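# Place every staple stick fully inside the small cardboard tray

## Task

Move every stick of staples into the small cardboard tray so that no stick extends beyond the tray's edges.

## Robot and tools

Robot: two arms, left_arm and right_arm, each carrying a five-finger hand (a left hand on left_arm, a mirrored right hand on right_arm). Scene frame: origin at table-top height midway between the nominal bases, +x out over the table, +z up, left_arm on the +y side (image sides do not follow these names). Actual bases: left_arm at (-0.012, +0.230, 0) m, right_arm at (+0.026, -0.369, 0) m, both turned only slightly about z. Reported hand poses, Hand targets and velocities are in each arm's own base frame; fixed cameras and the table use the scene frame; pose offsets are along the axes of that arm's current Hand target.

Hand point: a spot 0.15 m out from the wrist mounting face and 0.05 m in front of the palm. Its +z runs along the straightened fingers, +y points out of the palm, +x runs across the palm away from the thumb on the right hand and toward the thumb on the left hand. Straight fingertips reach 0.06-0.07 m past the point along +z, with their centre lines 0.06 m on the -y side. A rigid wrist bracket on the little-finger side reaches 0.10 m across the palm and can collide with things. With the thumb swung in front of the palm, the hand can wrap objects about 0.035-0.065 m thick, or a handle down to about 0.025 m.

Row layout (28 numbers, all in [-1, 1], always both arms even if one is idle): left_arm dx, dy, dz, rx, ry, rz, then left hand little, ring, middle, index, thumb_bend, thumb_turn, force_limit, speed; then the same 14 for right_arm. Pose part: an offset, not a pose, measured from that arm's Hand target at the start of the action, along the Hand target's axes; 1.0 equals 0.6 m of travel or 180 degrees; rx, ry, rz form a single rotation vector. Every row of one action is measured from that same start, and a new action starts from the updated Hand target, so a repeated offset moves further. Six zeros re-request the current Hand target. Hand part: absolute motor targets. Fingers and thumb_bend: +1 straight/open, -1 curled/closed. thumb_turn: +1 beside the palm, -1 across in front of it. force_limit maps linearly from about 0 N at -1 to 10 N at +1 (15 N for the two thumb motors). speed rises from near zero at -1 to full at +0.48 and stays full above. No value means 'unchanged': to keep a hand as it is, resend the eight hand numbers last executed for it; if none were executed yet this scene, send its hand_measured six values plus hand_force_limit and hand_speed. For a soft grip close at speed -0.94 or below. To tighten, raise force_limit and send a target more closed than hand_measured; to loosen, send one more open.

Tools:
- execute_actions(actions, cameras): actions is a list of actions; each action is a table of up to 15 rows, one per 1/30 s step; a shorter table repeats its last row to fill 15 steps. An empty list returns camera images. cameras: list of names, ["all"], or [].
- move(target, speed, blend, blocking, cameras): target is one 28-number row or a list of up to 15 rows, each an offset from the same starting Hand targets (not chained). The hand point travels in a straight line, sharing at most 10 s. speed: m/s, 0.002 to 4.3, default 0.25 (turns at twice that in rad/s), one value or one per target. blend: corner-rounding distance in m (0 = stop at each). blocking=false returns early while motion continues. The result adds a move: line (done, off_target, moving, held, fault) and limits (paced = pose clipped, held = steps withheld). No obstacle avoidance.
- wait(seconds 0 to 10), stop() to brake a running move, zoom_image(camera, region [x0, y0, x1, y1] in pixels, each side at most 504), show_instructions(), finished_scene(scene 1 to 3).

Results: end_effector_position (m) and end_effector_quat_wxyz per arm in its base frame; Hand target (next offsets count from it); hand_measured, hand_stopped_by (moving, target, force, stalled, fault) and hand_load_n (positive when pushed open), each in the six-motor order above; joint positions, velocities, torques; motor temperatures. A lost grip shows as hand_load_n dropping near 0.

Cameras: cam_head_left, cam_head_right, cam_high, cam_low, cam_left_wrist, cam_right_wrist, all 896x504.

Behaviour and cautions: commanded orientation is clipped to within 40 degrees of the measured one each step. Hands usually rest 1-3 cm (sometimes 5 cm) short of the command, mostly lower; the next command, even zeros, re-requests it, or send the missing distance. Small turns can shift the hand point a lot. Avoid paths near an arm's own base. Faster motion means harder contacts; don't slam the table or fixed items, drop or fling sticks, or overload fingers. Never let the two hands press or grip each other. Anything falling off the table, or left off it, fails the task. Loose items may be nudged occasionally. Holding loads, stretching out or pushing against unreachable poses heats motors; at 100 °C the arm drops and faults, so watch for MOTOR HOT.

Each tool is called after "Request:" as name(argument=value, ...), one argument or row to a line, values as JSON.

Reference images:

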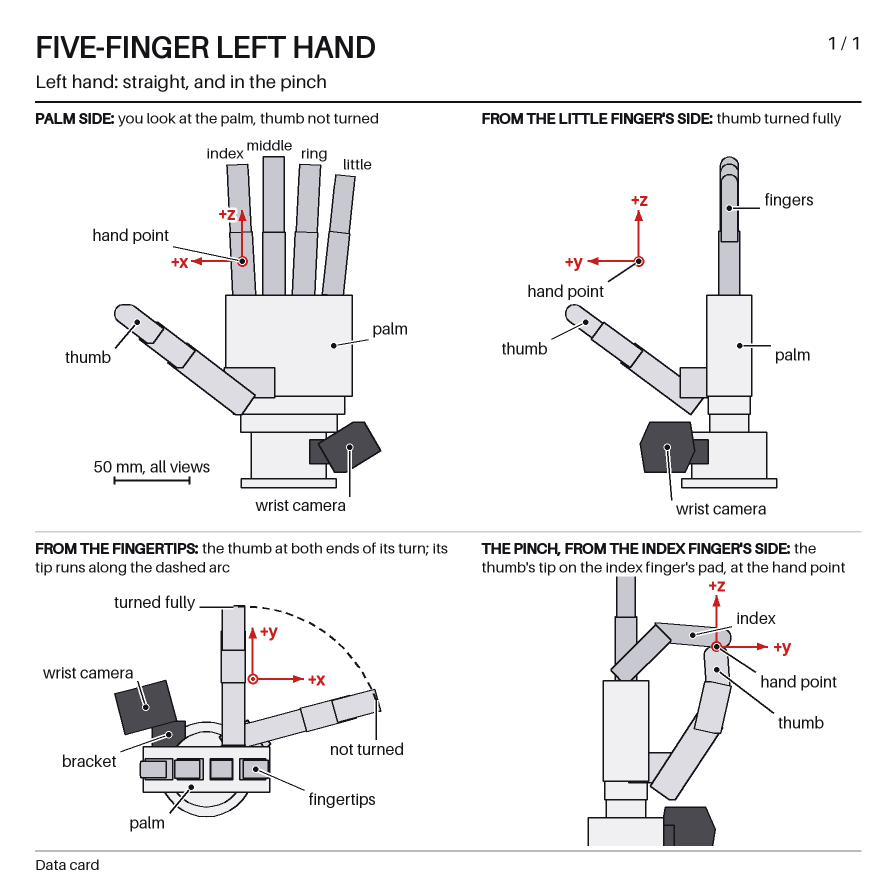

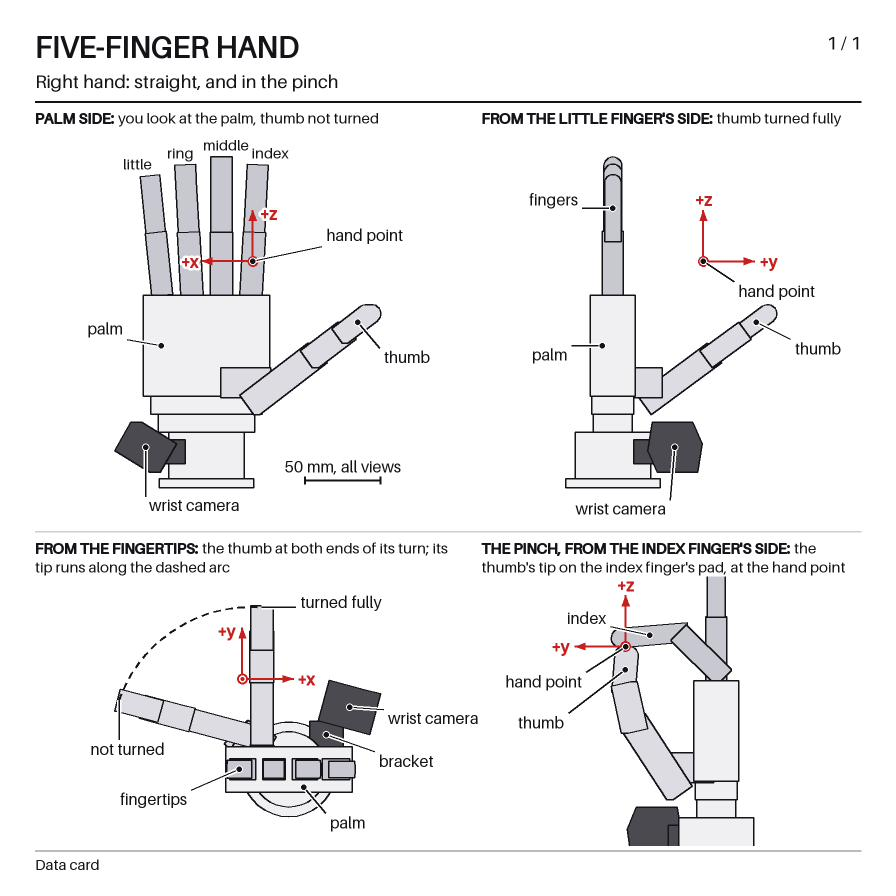

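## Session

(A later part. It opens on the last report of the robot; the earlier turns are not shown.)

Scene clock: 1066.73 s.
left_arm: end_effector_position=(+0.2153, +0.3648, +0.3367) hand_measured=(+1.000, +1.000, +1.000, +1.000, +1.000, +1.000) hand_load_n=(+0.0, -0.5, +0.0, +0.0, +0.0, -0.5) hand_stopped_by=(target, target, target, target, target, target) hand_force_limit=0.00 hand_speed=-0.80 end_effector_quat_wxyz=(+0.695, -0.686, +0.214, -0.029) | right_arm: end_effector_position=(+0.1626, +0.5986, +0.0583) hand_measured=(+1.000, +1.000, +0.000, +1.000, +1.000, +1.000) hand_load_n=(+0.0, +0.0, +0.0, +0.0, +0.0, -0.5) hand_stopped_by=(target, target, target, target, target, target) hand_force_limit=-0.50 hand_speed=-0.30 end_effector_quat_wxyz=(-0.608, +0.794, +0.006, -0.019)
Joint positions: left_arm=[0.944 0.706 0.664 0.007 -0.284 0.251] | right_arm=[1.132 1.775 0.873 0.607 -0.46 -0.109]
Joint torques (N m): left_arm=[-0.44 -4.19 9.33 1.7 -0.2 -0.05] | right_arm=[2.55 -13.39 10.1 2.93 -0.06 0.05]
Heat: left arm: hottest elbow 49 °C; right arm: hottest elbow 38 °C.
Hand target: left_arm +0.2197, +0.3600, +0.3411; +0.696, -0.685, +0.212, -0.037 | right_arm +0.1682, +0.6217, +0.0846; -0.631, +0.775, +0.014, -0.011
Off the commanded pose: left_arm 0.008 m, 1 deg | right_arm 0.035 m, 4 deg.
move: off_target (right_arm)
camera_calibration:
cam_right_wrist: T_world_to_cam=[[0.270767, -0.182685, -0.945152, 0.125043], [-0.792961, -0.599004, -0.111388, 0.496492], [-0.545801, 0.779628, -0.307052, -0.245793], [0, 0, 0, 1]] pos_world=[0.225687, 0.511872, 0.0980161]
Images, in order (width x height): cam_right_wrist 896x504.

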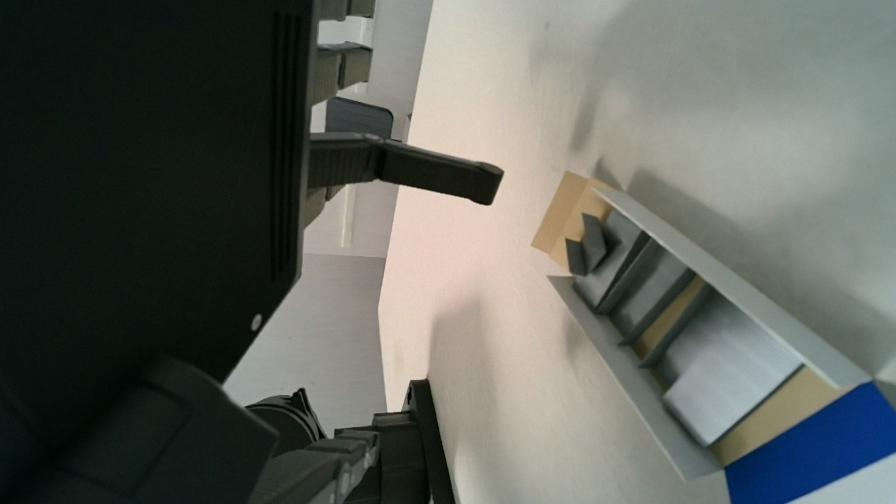

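Request:
move(
  target=[0,0,0,0,0,0,1,1,1,1,1,1,0,-0.8,0,0.045,0.0092,0,0,0,1,1,0.0,1,1,1,-0.5,-0.3],
  speed=0.05,
  cameras=["cam_right_wrist"],
)

Request:
zoom_image(
  camera="cam_right_wrist",
  region=[440, 120, 640, 300],
)

Scene clock: 1076.63 s.
left_arm: end_effector_position=(+0.2153, +0.3648, +0.3367) hand_measured=(+1.000, +1.000, +1.000, +1.000, +1.000, +1.000) hand_load_n=(+0.0, +0.0, +0.0, +0.0, +0.0, +0.0) hand_stopped_by=(target, target, target, target, target, target) hand_force_limit=0.00 hand_speed=-0.80 end_effector_quat_wxyz=(+0.695, -0.686, +0.214, -0.029) | right_arm: end_effector_position=(+0.1644, +0.6024, +0.0366) hand_measured=(+1.000, +1.000, +0.000, +1.000, +1.000, +1.000) hand_load_n=(+0.0, +0.0, +0.0, +0.0, +0.0, -0.5) hand_stopped_by=(target, target, target, target, target, target) hand_force_limit=-0.50 hand_speed=-0.30 end_effector_quat_wxyz=(-0.612, +0.791, +0.007, -0.017)
Joint positions: left_arm=[0.944 0.706 0.664 0.007 -0.284 0.251] | right_arm=[1.132 1.838 0.873 0.681 -0.46 -0.109]
Joint torques (N m): left_arm=[-0.56 -3.37 9.11 1.77 -0.19 -0.01] | right_arm=[3.02 -13.8 8.79 2.93 -0.03 0.06]
Heat: left arm: hottest elbow 49 °C; right arm: hottest elbow 40 °C.
Hand target: left_arm +0.2197, +0.3600, +0.3411; +0.696, -0.685, +0.212, -0.037 | right_arm +0.1682, +0.6216, +0.0571; -0.631, +0.775, +0.014, -0.011
Off the commanded pose: left_arm 0.008 m, 1 deg | right_arm 0.028 m, 3 deg.
move: off_target (right_arm)
camera_calibration:
cam_right_wrist: T_world_to_cam=[[0.275269, -0.173233, -0.945631, 0.0982243], [-0.792381, -0.597879, -0.121131, 0.497383], [-0.544389, 0.782643, -0.301844, -0.256791], [0, 0, 0, 1]] pos_world=[0.227285, 0.515366, 0.075622]
Images, in order (width x height): cam_right_wrist 896x504.

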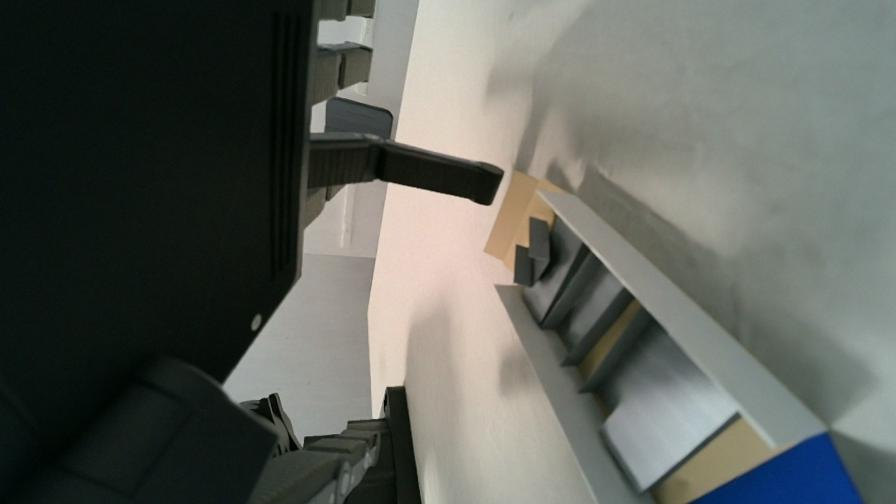

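Scaled by 2.520 from the camera's 896x504 image, which has a finer 1280x720 frame.

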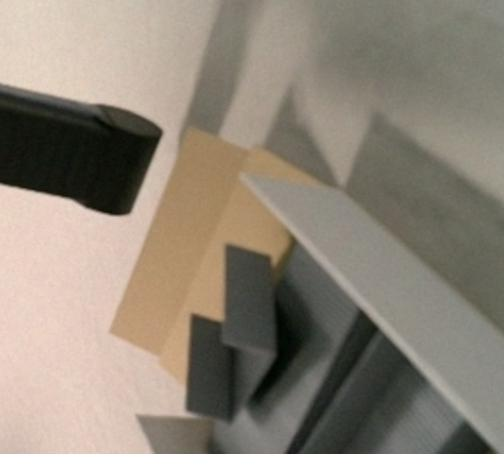

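Request:
move(
  target=[0,0,0,0,0,0,1,1,1,1,1,1,0,-0.8,-0.002,0.036,0.0,0,0,0,1,1,0.0,1,1,1,-0.5,-0.3],
  speed=0.05,
  cameras=["cam_right_wrist"],
)

Request:
zoom_image(
  camera="cam_right_wrist",
  region=[440, 120, 640, 300],
)

Scene clock: 1082.60 s.
left_arm: end_effector_position=(+0.2153, +0.3648, +0.3367) hand_measured=(+1.000, +1.000, +1.000, +1.000, +1.000, +1.000) hand_load_n=(+0.0, +0.0, +0.0, +0.0, +0.0, -0.5) hand_stopped_by=(target, target, target, target, target, target) hand_force_limit=0.00 hand_speed=-0.80 end_effector_quat_wxyz=(+0.695, -0.686, +0.214, -0.029) | right_arm: end_effector_position=(+0.1662, +0.6065, +0.0286) hand_measured=(+1.000, +1.000, +0.000, +1.000, +1.000, +1.000) hand_load_n=(+0.0, -0.5, -0.5, +0.0, +0.0, +0.0) hand_stopped_by=(target, target, target, target, target, target) hand_force_limit=-0.50 hand_speed=-0.30 end_effector_quat_wxyz=(-0.622, +0.783, +0.010, -0.013)
Joint positions: left_arm=[0.944 0.706 0.664 0.007 -0.284 0.251] | right_arm=[1.132 1.874 0.873 0.745 -0.46 -0.108]
Joint torques (N m): left_arm=[0.26 -3.84 9.06 1.8 -0.16 -0.08] | right_arm=[2.96 -13.16 7.21 2.78 -0.11 0.06]
Heat: left arm: hottest elbow 49 °C; right arm: hottest elbow 40 °C.
Hand target: left_arm +0.2197, +0.3600, +0.3411; +0.696, -0.685, +0.212, -0.037 | right_arm +0.1671, +0.6172, +0.0360; -0.631, +0.775, +0.014, -0.011
Off the commanded pose: left_arm 0.008 m, 1 deg | right_arm 0.013 m, 2 deg.
move: off_target (right_arm)
camera_calibration:
cam_right_wrist: T_world_to_cam=[[0.285318, -0.149543, -0.946695, 0.0748796], [-0.791137, -0.594311, -0.144556, 0.49854], [-0.541014, 0.79021, -0.287877, -0.26685], [0, 0, 0, 1]] pos_world=[0.228679, 0.518353, 0.066135]
Images, in order (width x height): cam_right_wrist 896x504.

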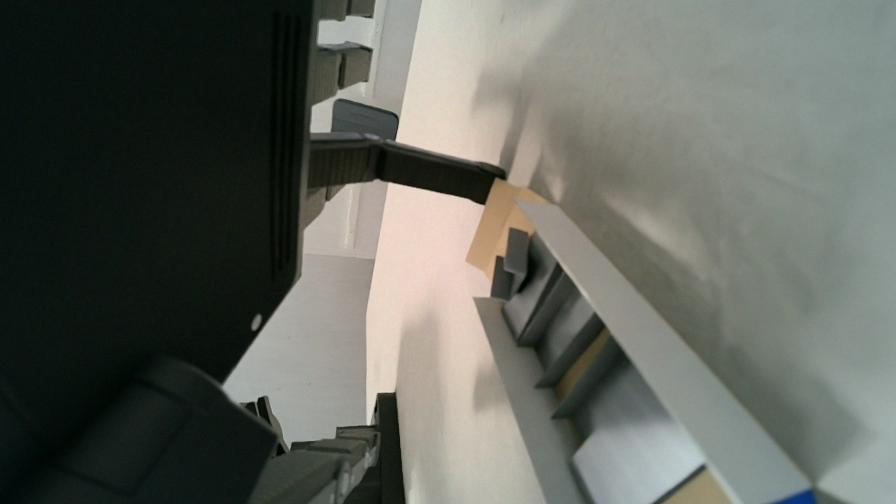

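Scaled by 2.520 from the camera's 896x504 image, which has a finer 1280x720 frame.

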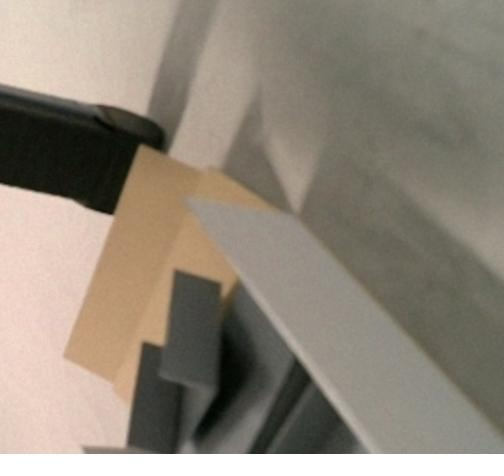

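Request:
move(
  target=[0,0,0,0,0,0,1,1,1,1,1,1,0,-0.8,-0.0043,-0.0303,-0.0348,0,0,0,1,1,0.0,1,1,1,-0.5,-0.3],
  speed=0.05,
  cameras=["cam_right_wrist"],
)

Request:
zoom_image(
  camera="cam_right_wrist",
  region=[440, 120, 640, 300],
)

Scene clock: 1091.33 s.
left_arm: end_effector_position=(+0.2153, +0.3648, +0.3367) hand_measured=(+1.000, +1.000, +1.000, +1.000, +1.000, +1.000) hand_load_n=(+0.0, +0.0, +0.0, +0.0, +0.0, +0.0) hand_stopped_by=(target, target, target, target, target, target) hand_force_limit=0.00 hand_speed=-0.80 end_effector_quat_wxyz=(+0.695, -0.686, +0.214, -0.029) | right_arm: end_effector_position=(+0.1633, +0.6027, +0.0526) hand_measured=(+1.000, +1.000, +0.000, +1.000, +1.000, +1.000) hand_load_n=(+0.0, -0.5, +0.0, +0.0, +0.0, -0.5) hand_stopped_by=(target, target, target, target, target, target) hand_force_limit=-0.50 hand_speed=-0.30 end_effector_quat_wxyz=(-0.630, +0.776, +0.016, -0.012)
Joint positions: left_arm=[0.944 0.706 0.664 0.007 -0.284 0.251] | right_arm=[1.132 1.816 0.858 0.725 -0.467 -0.108]
Joint torques (N m): left_arm=[0.32 -3.66 9.06 1.51 -0.24 -0.03] | right_arm=[2.26 -14.51 5.3 1.78 -0.26 -0.03]
Heat: left arm: hottest elbow 49 °C; right arm: hottest elbow 40 °C.
Hand target: left_arm +0.2197, +0.3600, +0.3411; +0.696, -0.685, +0.212, -0.037 | right_arm +0.1651, +0.6003, +0.0580; -0.631, +0.775, +0.014, -0.011
Off the commanded pose: left_arm 0.008 m, 1 deg | right_arm 0.006 m, 0 deg.
move: done
camera_calibration:
cam_right_wrist: T_world_to_cam=[[0.294102, -0.127419, -0.947243, 0.0831289], [-0.786096, -0.595978, -0.1639, 0.498663], [-0.543652, 0.792827, -0.275442, -0.260414], [0, 0, 0, 1]] pos_world=[0.225974, 0.514248, 0.0887451]
Images, in order (width x height): cam_right_wrist 896x504.

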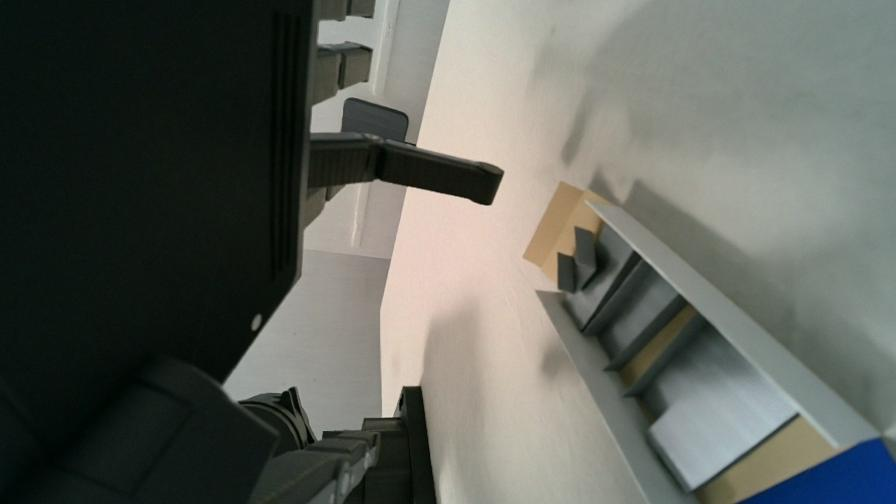

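Scaled by 2.520 from the camera's 896x504 image, which has a finer 1280x720 frame.

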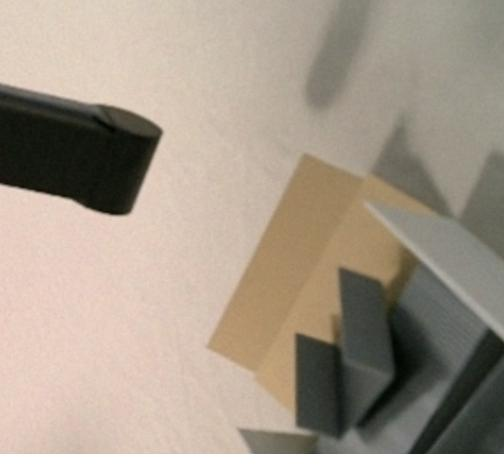

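Request:
move(
  target=[0,0,0,0,0,0,1,1,1,1,1,1,0,-0.8,-0.0023,0.0408,-0.0087,0,0,0,1,1,0.0,1,1,1,-0.5,-0.3],
  speed=0.05,
  cameras=["cam_right_wrist"],
)

Request:
zoom_image(
  camera="cam_right_wrist",
  region=[440, 120, 640, 300],
)

Scene clock: 1099.07 s.
left_arm: end_effector_position=(+0.2153, +0.3648, +0.3367) hand_measured=(+1.000, +1.000, +1.000, +1.000, +1.000, +1.000) hand_load_n=(+0.0, +0.0, -0.5, +0.0, +0.0, +0.0) hand_stopped_by=(target, target, target, target, target, target) hand_force_limit=0.00 hand_speed=-0.80 end_effector_quat_wxyz=(+0.695, -0.686, +0.214, -0.029) | right_arm: end_effector_position=(+0.1592, +0.5906, +0.0318) hand_measured=(+1.000, +1.000, +0.000, +1.000, +1.000, +1.000) hand_load_n=(+0.0, +0.0, +0.0, +0.0, +0.0, +0.0) hand_stopped_by=(target, target, target, target, target, target) hand_force_limit=-0.50 hand_speed=-0.30 end_effector_quat_wxyz=(-0.625, +0.780, +0.014, -0.015)
Joint positions: left_arm=[0.944 0.706 0.664 0.007 -0.284 0.251] | right_arm=[1.127 1.844 0.821 0.776 -0.474 -0.108]
Joint torques (N m): left_arm=[-0.03 -3.02 9.22 1.78 -0.19 0] | right_arm=[1.14 -13.74 5.11 2.99 -0.27 -0.01]
Heat: left arm: hottest elbow 49 °C; right arm: hottest elbow 39 °C.
Hand target: left_arm +0.2197, +0.3600, +0.3411; +0.696, -0.685, +0.212, -0.037 | right_arm +0.1641, +0.5902, +0.0351; -0.631, +0.775, +0.014, -0.011
Off the commanded pose: left_arm 0.008 m, 1 deg | right_arm 0.006 m, 1 deg.
move: done
camera_calibration:
cam_right_wrist: T_world_to_cam=[[0.287608, -0.137499, -0.947827, 0.0700368], [-0.785774, -0.599688, -0.15144, 0.4866], [-0.547577, 0.788333, -0.280518, -0.255373], [0, 0, 0, 1]] pos_world=[0.222378, 0.502757, 0.0684367]
Images, in order (width x height): cam_right_wrist 896x504.

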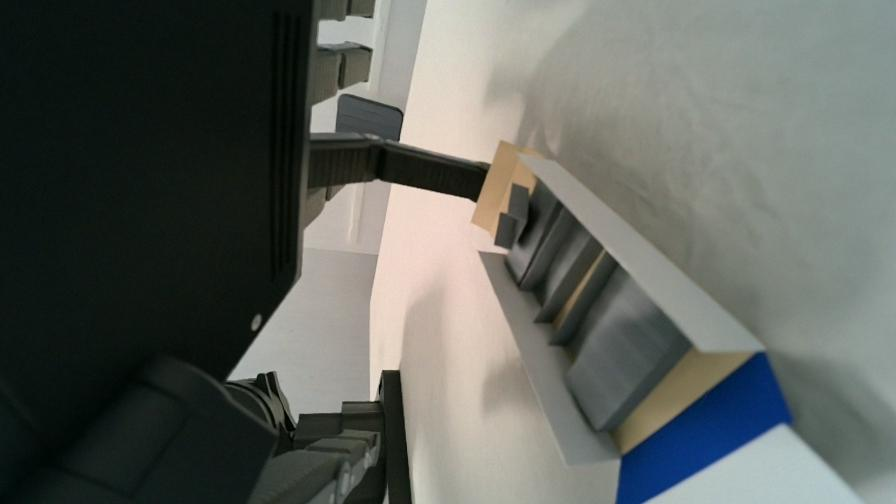

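Scaled by 2.520 from the camera's 896x504 image, which has a finer 1280x720 frame.

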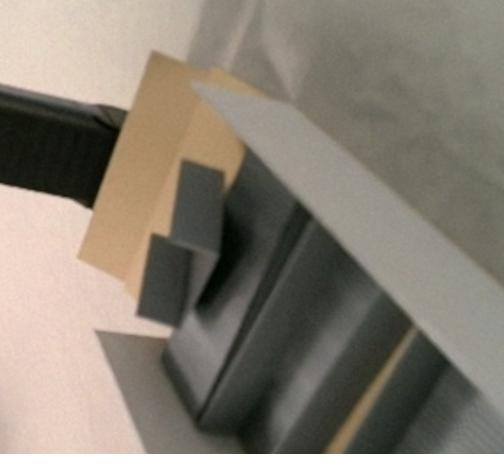

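Request:
move(
  target=[0,0,0,0,0,0,1,1,1,1,1,1,0,-0.8,0.002,-0.045,-0.038,0,0,0,1,1,0.0,1,1,1,-0.5,-0.3],
  speed=0.05,
  cameras=["cam_right_wrist"],
)

Request:
zoom_image(
  camera="cam_right_wrist",
  region=[440, 120, 680, 340],
)

Scene clock: 1125.93 s.
left_arm: end_effector_position=(+0.2153, +0.3648, +0.3367) hand_measured=(+1.000, +1.000, +1.000, +1.000, +1.000, +1.000) hand_load_n=(+0.0, +0.0, +0.0, +0.0, +0.0, +0.0) hand_stopped_by=(target, target, target, target, target, target) hand_force_limit=0.00 hand_speed=-0.80 end_effector_quat_wxyz=(+0.695, -0.686, +0.214, -0.029) | right_arm: end_effector_position=(+0.1624, +0.5763, +0.0608) hand_measured=(+1.000, +1.000, +0.000, +1.000, +1.000, +1.000) hand_load_n=(+0.0, +0.0, +0.0, +0.0, +0.0, +0.0) hand_stopped_by=(target, target, target, target, target, target) hand_force_limit=-0.50 hand_speed=-0.30 end_effector_quat_wxyz=(-0.629, +0.777, +0.014, -0.015)
Joint positions: left_arm=[0.944 0.706 0.664 0.007 -0.284 0.251] | right_arm=[1.107 1.753 0.791 0.725 -0.493 -0.108]
Joint torques (N m): left_arm=[1.2 -3.43 9.07 1.51 -0.2 -0.03] | right_arm=[1.67 -13.57 5.34 1.8 -0.3 -0.03]
Heat: left arm: hottest elbow 49 °C; right arm: hottest elbow 37 °C.
Hand target: left_arm +0.2197, +0.3600, +0.3411; +0.696, -0.685, +0.212, -0.037 | right_arm +0.1660, +0.5734, +0.0660; -0.631, +0.775, +0.014, -0.011
Off the commanded pose: left_arm 0.008 m, 1 deg | right_arm 0.007 m, 0 deg.
move: done
camera_calibration:
cam_right_wrist: T_world_to_cam=[[0.28725, -0.128187, -0.94924, 0.0895406], [-0.786784, -0.596796, -0.157497, 0.48375], [-0.546313, 0.792088, -0.272285, -0.237059], [0, 0, 0, 1]] pos_world=[0.225378, 0.48795, 0.0966371]
Images, in order (width x height): cam_right_wrist 896x504.

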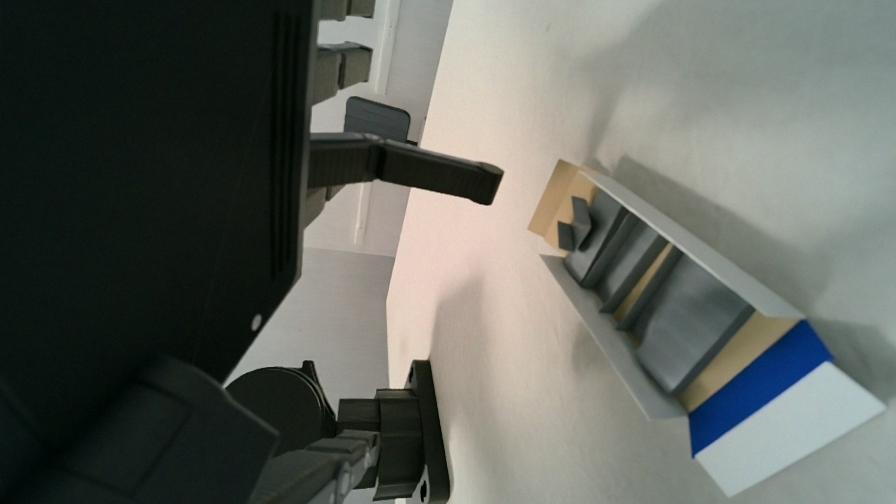

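Scaled by 2.100 from the camera's 896x504 image, which has a finer 1280x720 frame.

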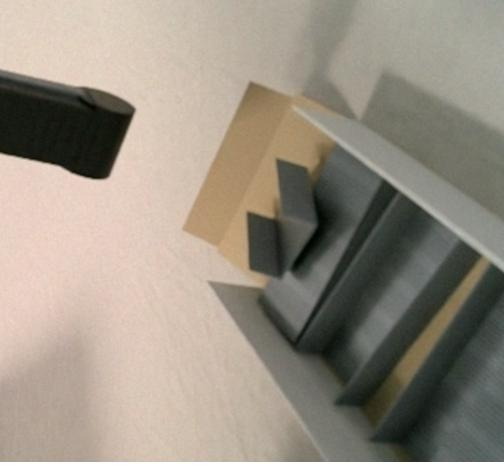

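Request:
move(
  target=[0,0,0,0,0,0,1,1,1,1,1,1,0,-0.8,0,0,0,0,0,0,1,1,0.45,1,0.25,-1,-0.5,-0.3],
  speed=0.05,
  cameras=["cam_right_wrist"],
)

Request:
zoom_image(
  camera="cam_right_wrist",
  region=[440, 120, 680, 340],
)

Scene clock: 1143.00 s.
left_arm: end_effector_position=(+0.2153, +0.3648, +0.3367) hand_measured=(+1.000, +1.000, +1.000, +1.000, +1.000, +1.000) hand_load_n=(+0.0, +0.0, +0.0, +0.0, +0.0, +0.0) hand_stopped_by=(target, target, target, target, target, target) hand_force_limit=0.00 hand_speed=-0.80 end_effector_quat_wxyz=(+0.695, -0.686, +0.214, -0.029) | right_arm: end_effector_position=(+0.1623, +0.5763, +0.0608) hand_measured=(+1.000, +1.000, +0.450, +1.000, +0.250, -1.000) hand_load_n=(+0.0, +0.0, +0.0, +0.0, +0.0, +0.0) hand_stopped_by=(target, target, target, target, target, target) hand_force_limit=-0.50 hand_speed=-0.30 end_effector_quat_wxyz=(-0.629, +0.777, +0.014, -0.015)
Joint positions: left_arm=[0.944 0.706 0.664 0.007 -0.284 0.251] | right_arm=[1.107 1.753 0.791 0.725 -0.494 -0.108]
Joint torques (N m): left_arm=[0.21 -3.19 9.29 1.7 -0.16 -0.06] | right_arm=[0.91 -14.39 5.46 1.73 -0.29 -0.12]
Heat: left arm: hottest elbow 49 °C; right arm: hottest elbow 36 °C.
Hand target: left_arm +0.2197, +0.3600, +0.3411; +0.696, -0.685, +0.212, -0.037 | right_arm +0.1659, +0.5734, +0.0660; -0.631, +0.775, +0.014, -0.011
Off the commanded pose: left_arm 0.008 m, 1 deg | right_arm 0.007 m, 0 deg.
move: done
camera_calibration:
cam_right_wrist: T_world_to_cam=[[0.28721, -0.128127, -0.94926, 0.0895223], [-0.786623, -0.59703, -0.157418, 0.483821], [-0.546567, 0.791921, -0.272261, -0.236923], [0, 0, 0, 1]] pos_world=[0.225378, 0.48795, 0.096637]
Images, in order (width x height): cam_right_wrist 896x504.

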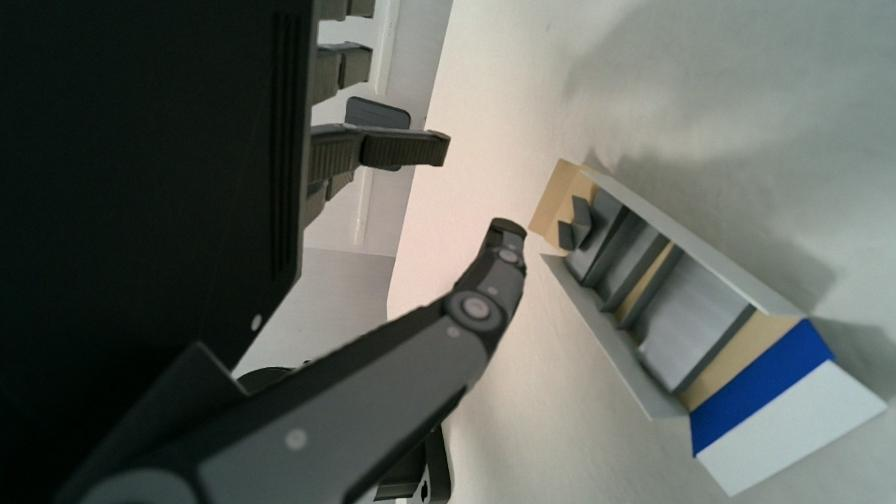

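Scaled by 2.100 from the camera's 896x504 image, which has a finer 1280x720 frame.

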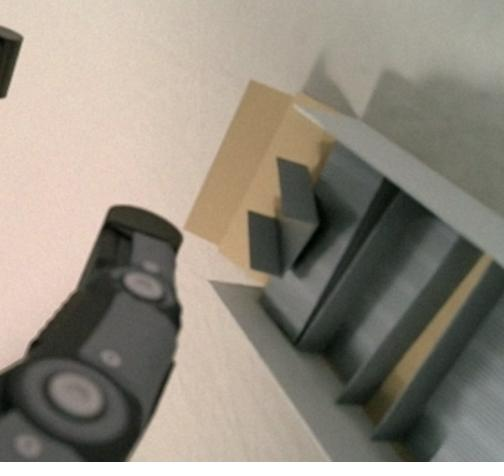

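Request:
move(
  target=[0,0,0,0,0,0,1,1,1,1,1,1,0,-0.8,-0.001,0.036,0.0075,0,0,0,1,1,0.45,1,0.25,-1,-0.5,-0.3],
  speed=0.05,
  cameras=["cam_right_wrist"],
)

Request:
zoom_image(
  camera="cam_right_wrist",
  region=[440, 120, 640, 300],
)

Scene clock: 1146.37 s.
left_arm: end_effector_position=(+0.2153, +0.3648, +0.3367) hand_measured=(+1.000, +1.000, +1.000, +1.000, +1.000, +1.000) hand_load_n=(+0.0, +0.0, +0.0, +0.0, +0.0, +0.0) hand_stopped_by=(target, target, target, target, target, target) hand_force_limit=0.00 hand_speed=-0.80 end_effector_quat_wxyz=(+0.695, -0.686, +0.214, -0.029) | right_arm: end_effector_position=(+0.1609, +0.5734, +0.0403) hand_measured=(+1.000, +1.000, +0.450, +1.000, +0.250, -1.000) hand_load_n=(+0.0, +0.0, +0.0, +0.0, +0.0, +0.0) hand_stopped_by=(target, target, target, target, target, target) hand_force_limit=-0.50 hand_speed=-0.30 end_effector_quat_wxyz=(-0.625, +0.780, +0.012, -0.017)
Joint positions: left_arm=[0.944 0.706 0.664 0.007 -0.284 0.251] | right_arm=[1.107 1.797 0.78 0.767 -0.494 -0.108]
Joint torques (N m): left_arm=[0.44 -3.55 8.77 1.62 -0.17 -0.05] | right_arm=[1.49 -12.92 5.14 2.92 -0.18 -0.03]
Heat: left arm: hottest elbow 49 °C; right arm: hottest elbow 36 °C.
Hand target: left_arm +0.2197, +0.3600, +0.3411; +0.696, -0.685, +0.212, -0.037 | right_arm +0.1653, +0.5734, +0.0442; -0.632, +0.775, +0.014, -0.011
Off the commanded pose: left_arm 0.008 m, 1 deg | right_arm 0.006 m, 1 deg.
move: done
camera_calibration:
cam_right_wrist: T_world_to_cam=[[0.281844, -0.138805, -0.949367, 0.0770729], [-0.787459, -0.598769, -0.146233, 0.478351], [-0.548153, 0.788802, -0.278063, -0.238762], [0, 0, 0, 1]] pos_world=[0.224081, 0.485456, 0.0767303]
Images, in order (width x height): cam_right_wrist 896x504.

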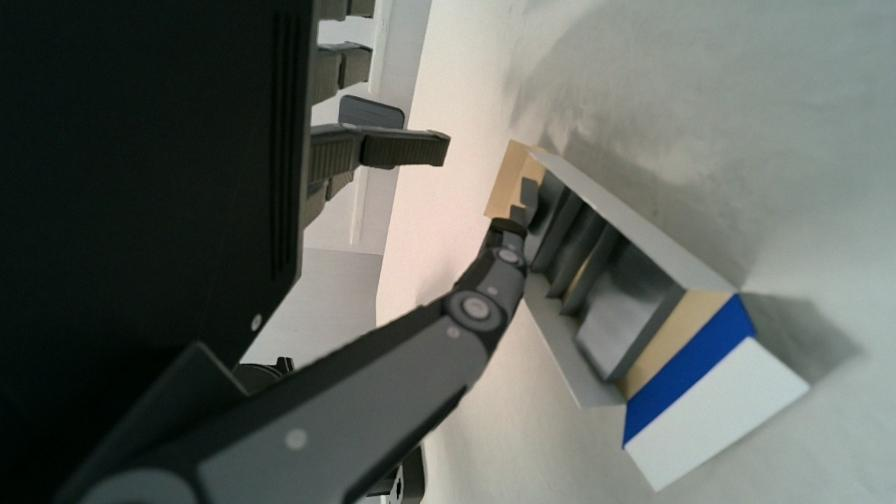

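Scaled by 2.520 from the camera's 896x504 image, which has a finer 1280x720 frame.

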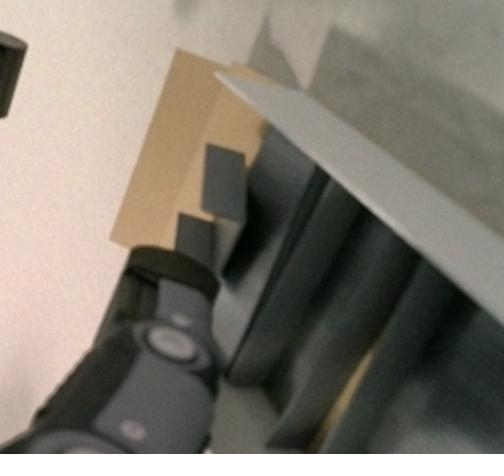

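Request:
move(
  target=[0,0,0,0,0,0,1,1,1,1,1,1,0,-0.8,0.002,0.016,0.0045,0,0,0,1,1,0.45,1,0.25,-1,-0.5,-0.3],
  speed=0.05,
  cameras=["cam_right_wrist"],
)

Request:
zoom_image(
  camera="cam_right_wrist",
  region=[440, 120, 640, 300],
)

Scene clock: 1149.70 s.
left_arm: end_effector_position=(+0.2153, +0.3648, +0.3367) hand_measured=(+1.000, +1.000, +1.000, +1.000, +1.000, +1.000) hand_load_n=(+0.0, +0.0, +0.0, +0.0, +0.0, +0.0) hand_stopped_by=(target, target, target, target, target, target) hand_force_limit=0.00 hand_speed=-0.80 end_effector_quat_wxyz=(+0.695, -0.686, +0.214, -0.029) | right_arm: end_effector_position=(+0.1612, +0.5744, +0.0327) hand_measured=(+1.000, +1.000, +0.450, +1.000, +0.250, -1.000) hand_load_n=(+0.0, +0.0, +0.0, +0.0, +0.0, +0.0) hand_stopped_by=(target, target, target, target, target, target) hand_force_limit=-0.50 hand_speed=-0.30 end_effector_quat_wxyz=(-0.627, +0.779, +0.013, -0.017)
Joint positions: left_arm=[0.944 0.706 0.664 0.007 -0.284 0.251] | right_arm=[1.107 1.821 0.78 0.795 -0.494 -0.108]
Joint torques (N m): left_arm=[0.26 -2.49 8.88 1.78 -0.18 -0.08] | right_arm=[1.49 -12.75 5.29 2.86 -0.2 -0.09]
Heat: left arm: hottest elbow 49 °C; right arm: hottest elbow 36 °C.
Hand target: left_arm +0.2197, +0.3600, +0.3411; +0.696, -0.685, +0.212, -0.037 | right_arm +0.1664, +0.5742, +0.0341; -0.631, +0.775, +0.014, -0.011
Off the commanded pose: left_arm 0.008 m, 1 deg | right_arm 0.005 m, 1 deg.
move: done
camera_calibration:
cam_right_wrist: T_world_to_cam=[[0.283589, -0.134891, -0.949411, 0.06739], [-0.786747, -0.598791, -0.149926, 0.478169], [-0.548275, 0.789464, -0.275936, -0.241862], [0, 0, 0, 1]] pos_world=[0.22448, 0.486355, 0.0689324]
Images, in order (width x height): cam_right_wrist 896x504.

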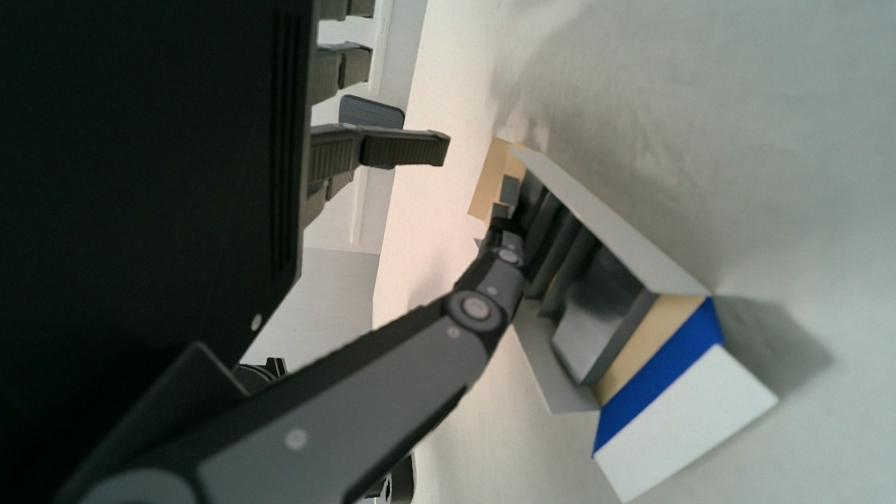

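Scaled by 2.520 from the camera's 896x504 image, which has a finer 1280x720 frame.

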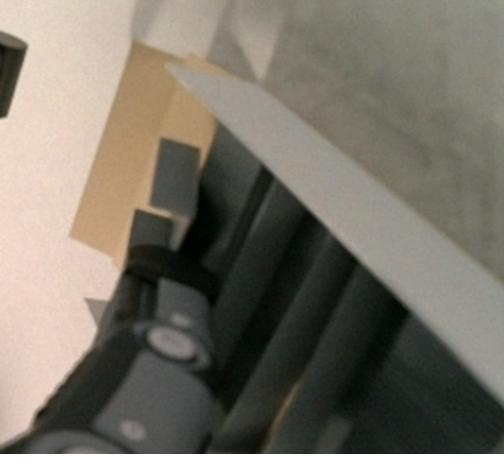

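Request:
move(
  target=[0,0,0,0,0,0,1,1,1,1,1,1,0,-0.8,0,0,0,0,0,0,1,1,0.15,1,0.25,-1,-0.5,-0.7],
  speed=0.05,
  cameras=["cam_right_wrist"],
)

Request:
zoom_image(
  camera="cam_right_wrist",
  region=[440, 120, 600, 260],
)

Scene clock: 1153.90 s.
left_arm: end_effector_position=(+0.2153, +0.3648, +0.3367) hand_measured=(+1.000, +1.000, +1.000, +1.000, +1.000, +1.000) hand_load_n=(+0.0, +0.0, +0.0, +0.0, +0.0, +0.0) hand_stopped_by=(target, target, target, target, target, target) hand_force_limit=0.00 hand_speed=-0.80 end_effector_quat_wxyz=(+0.695, -0.686, +0.214, -0.029) | right_arm: end_effector_position=(+0.1612, +0.5744, +0.0327) hand_measured=(+1.000, +1.000, +0.150, +1.000, +0.250, -1.000) hand_load_n=(+0.0, +0.0, +0.0, +0.0, +0.0, +0.0) hand_stopped_by=(target, target, target, target, target, target) hand_force_limit=-0.50 hand_speed=-0.70 end_effector_quat_wxyz=(-0.627, +0.779, +0.013, -0.017)
Joint positions: left_arm=[0.944 0.706 0.664 0.007 -0.284 0.251] | right_arm=[1.107 1.821 0.78 0.795 -0.494 -0.108]
Joint torques (N m): left_arm=[0.03 -3.14 9.13 1.62 -0.14 -0.05] | right_arm=[1.32 -11.87 5.19 2.81 -0.26 -0.1]
Heat: left arm: hottest elbow 49 °C; right arm: hottest elbow 36 °C.
Hand target: left_arm +0.2197, +0.3600, +0.3411; +0.696, -0.685, +0.212, -0.037 | right_arm +0.1664, +0.5742, +0.0341; -0.631, +0.775, +0.014, -0.011
Off the commanded pose: left_arm 0.008 m, 1 deg | right_arm 0.005 m, 1 deg.
move: done
camera_calibration:
cam_right_wrist: T_world_to_cam=[[0.283589, -0.134891, -0.949411, 0.06739], [-0.786747, -0.598791, -0.149926, 0.478169], [-0.548275, 0.789464, -0.275936, -0.241862], [0, 0, 0, 1]] pos_world=[0.22448, 0.486355, 0.0689324]
Images, in order (width x height): cam_right_wrist 896x504.

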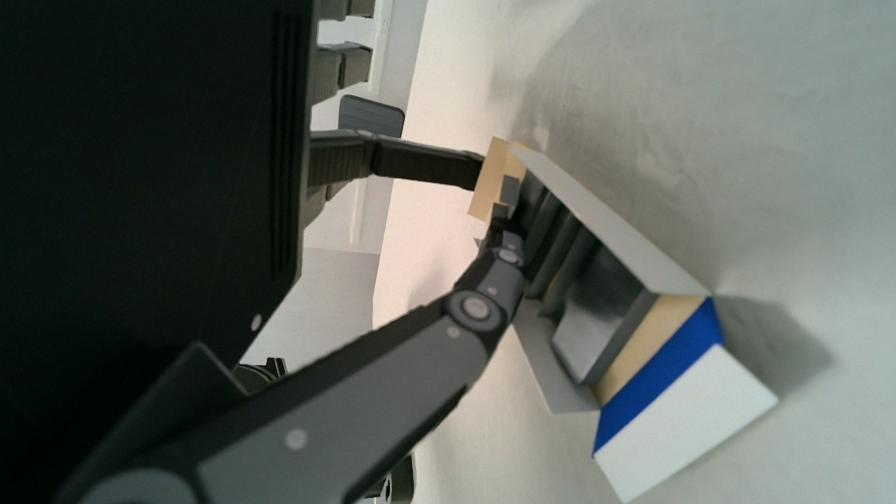

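Scaled by 3.150 from the camera's 896x504 image, which has a finer 1280x720 frame.

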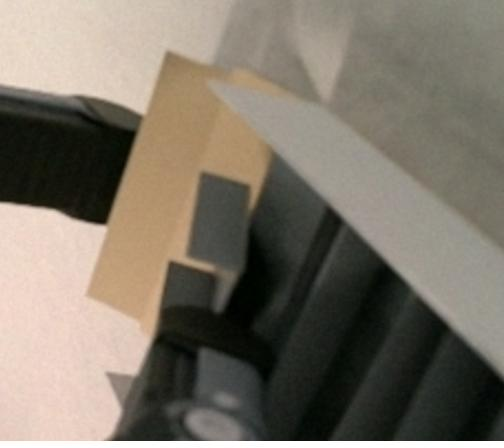

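Request:
move(
  target=[0,0,0,0,0,0,1,1,1,1,1,1,0,-0.8,0,0,0,0,0,0,1,1,0.02,1,0.25,-1,-0.6,-0.85],
  speed=0.05,
  cameras=["cam_right_wrist"],
)

Request:
zoom_image(
  camera="cam_right_wrist",
  region=[440, 120, 600, 260],
)

Scene clock: 1161.63 s.
left_arm: end_effector_position=(+0.2153, +0.3648, +0.3367) hand_measured=(+1.000, +1.000, +1.000, +1.000, +1.000, +1.000) hand_load_n=(+0.0, -0.5, +0.0, +0.0, +0.0, +0.0) hand_stopped_by=(target, target, target, target, target, target) hand_force_limit=0.00 hand_speed=-0.80 end_effector_quat_wxyz=(+0.695, -0.686, +0.214, -0.029) | right_arm: end_effector_position=(+0.1612, +0.5744, +0.0327) hand_measured=(+1.000, +1.000, +0.020, +1.000, +0.250, -1.000) hand_load_n=(+0.0, +0.0, +0.0, -0.5, +0.0, +0.0) hand_stopped_by=(target, target, target, target, target, target) hand_force_limit=-0.60 hand_speed=-0.85 end_effector_quat_wxyz=(-0.627, +0.779, +0.013, -0.017)
Joint positions: left_arm=[0.944 0.706 0.664 0.007 -0.284 0.251] | right_arm=[1.107 1.821 0.78 0.795 -0.494 -0.108]
Joint torques (N m): left_arm=[-0.26 -3.14 8.99 1.69 -0.17 -0.02] | right_arm=[0.73 -12.86 5.37 2.65 -0.22 -0.08]
Motor temperatures (°C): left_arm=[29 29 49 28 27 29] | right_arm=[30 30 35 25 26 25]
Heat: left arm: hottest elbow 49 °C; right arm: hottest elbow 35 °C.
Hand target: left_arm +0.2197, +0.3600, +0.3411; +0.696, -0.685, +0.212, -0.037 | right_arm +0.1664, +0.5742, +0.0341; -0.631, +0.775, +0.014, -0.011
Off the commanded pose: left_arm 0.008 m, 1 deg | right_arm 0.005 m, 1 deg.
move: done
camera_calibration:
cam_right_wrist: T_world_to_cam=[[0.283589, -0.134891, -0.949411, 0.06739], [-0.786747, -0.598791, -0.149926, 0.478169], [-0.548275, 0.789464, -0.275936, -0.241862], [0, 0, 0, 1]] pos_world=[0.22448, 0.486355, 0.0689324]
Images, in order (width x height): cam_right_wrist 896x504.

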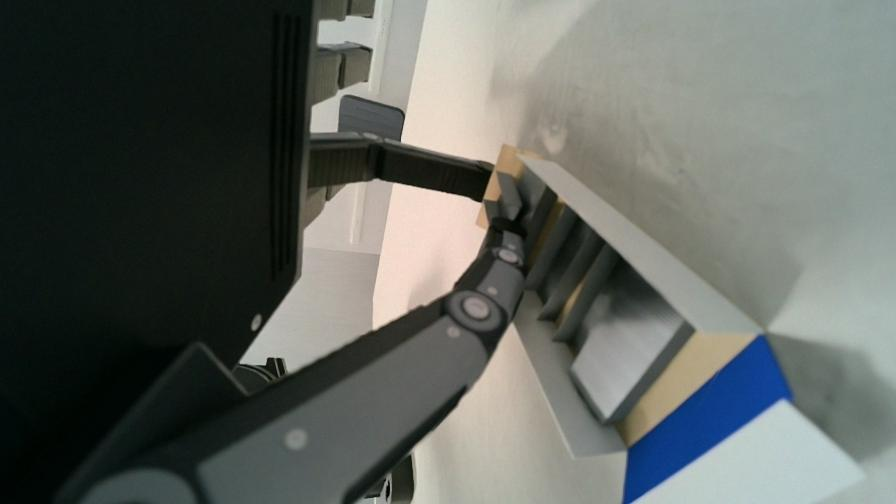

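Scaled by 3.150 from the camera's 896x504 image, which has a finer 1280x720 frame.

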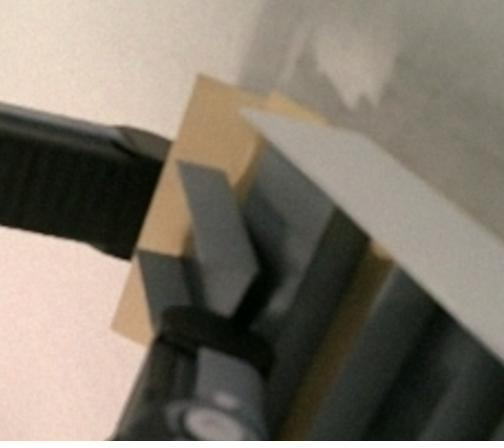

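Request:
move(
  target=[
    [0,0,0,0,0,0,1,1,1,1,1,1,0,-0.8,0,0,0,0,0,0,1,1,0.3,1,0.25,-1,-0.5,-0.6],
    [0,0,0,0,0,0,1,1,1,1,1,1,0,-0.8,0.0,-0.08,-0.02,0,0,0,1,1,0.3,1,0.25,-1,-0.5,-0.6],
  ],
  speed=0.08,
  cameras=["cam_right_wrist"],
)

Request:
zoom_image(
  camera="cam_right_wrist",
  region=[500, 110, 760, 370],
)

Scene clock: 1169.97 s.
left_arm: end_effector_position=(+0.2153, +0.3648, +0.3367) hand_measured=(+1.000, +1.000, +1.000, +1.000, +1.000, +1.000) hand_load_n=(+0.0, +0.0, +0.0, +0.0, +0.0, +0.0) hand_stopped_by=(target, target, target, target, target, target) hand_force_limit=0.00 hand_speed=-0.80 end_effector_quat_wxyz=(+0.695, -0.686, +0.214, -0.029) | right_arm: end_effector_position=(+0.1596, +0.5692, +0.0729) hand_measured=(+1.000, +1.000, +0.300, +1.000, +0.250, -1.000) hand_load_n=(+0.0, -0.5, +0.0, +0.0, +0.0, +0.0) hand_stopped_by=(target, target, target, target, target, target) hand_force_limit=-0.50 hand_speed=-0.60 end_effector_quat_wxyz=(-0.625, +0.780, +0.012, -0.018)
Joint positions: left_arm=[0.944 0.706 0.664 0.007 -0.284 0.251] | right_arm=[1.105 1.704 0.78 0.672 -0.496 -0.108]
Joint torques (N m): left_arm=[0.38 -3.25 9.21 2.03 -0.15 -0.07] | right_arm=[1.55 -12.4 6.89 1.8 -0.28 -0.06]
Heat: left arm: hottest elbow 49 °C; right arm: hottest elbow 35 °C.
Hand target: left_arm +0.2197, +0.3600, +0.3411; +0.696, -0.685, +0.212, -0.037 | right_arm +0.1666, +0.5721, +0.0835; -0.631, +0.775, +0.014, -0.011
Off the commanded pose: left_arm 0.008 m, 1 deg | right_arm 0.013 m, 1 deg.
move: off_target (right_arm)
camera_calibration:
cam_right_wrist: T_world_to_cam=[[0.28088, -0.139412, -0.949563, 0.10821], [-0.787399, -0.599161, -0.144945, 0.479679], [-0.548734, 0.788397, -0.278065, -0.226746], [0, 0, 0, 1]] pos_world=[0.222882, 0.481257, 0.109229]
Images, in order (width x height): cam_right_wrist 896x504.

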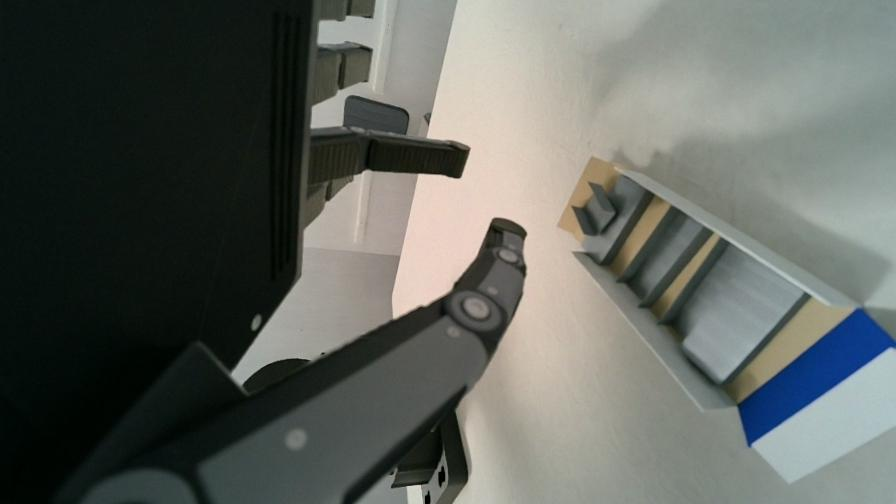

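Scaled by 1.938 from the camera's 896x504 image, which has a finer 1280x720 frame.

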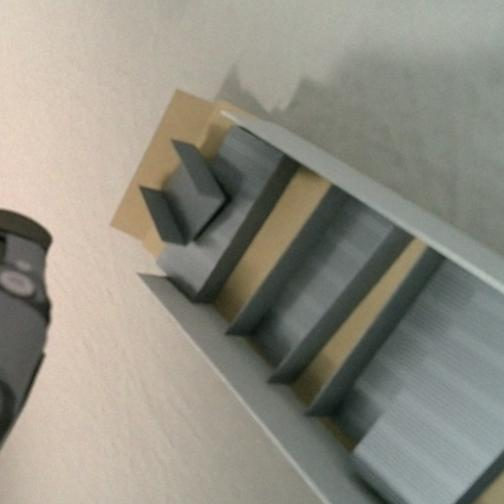

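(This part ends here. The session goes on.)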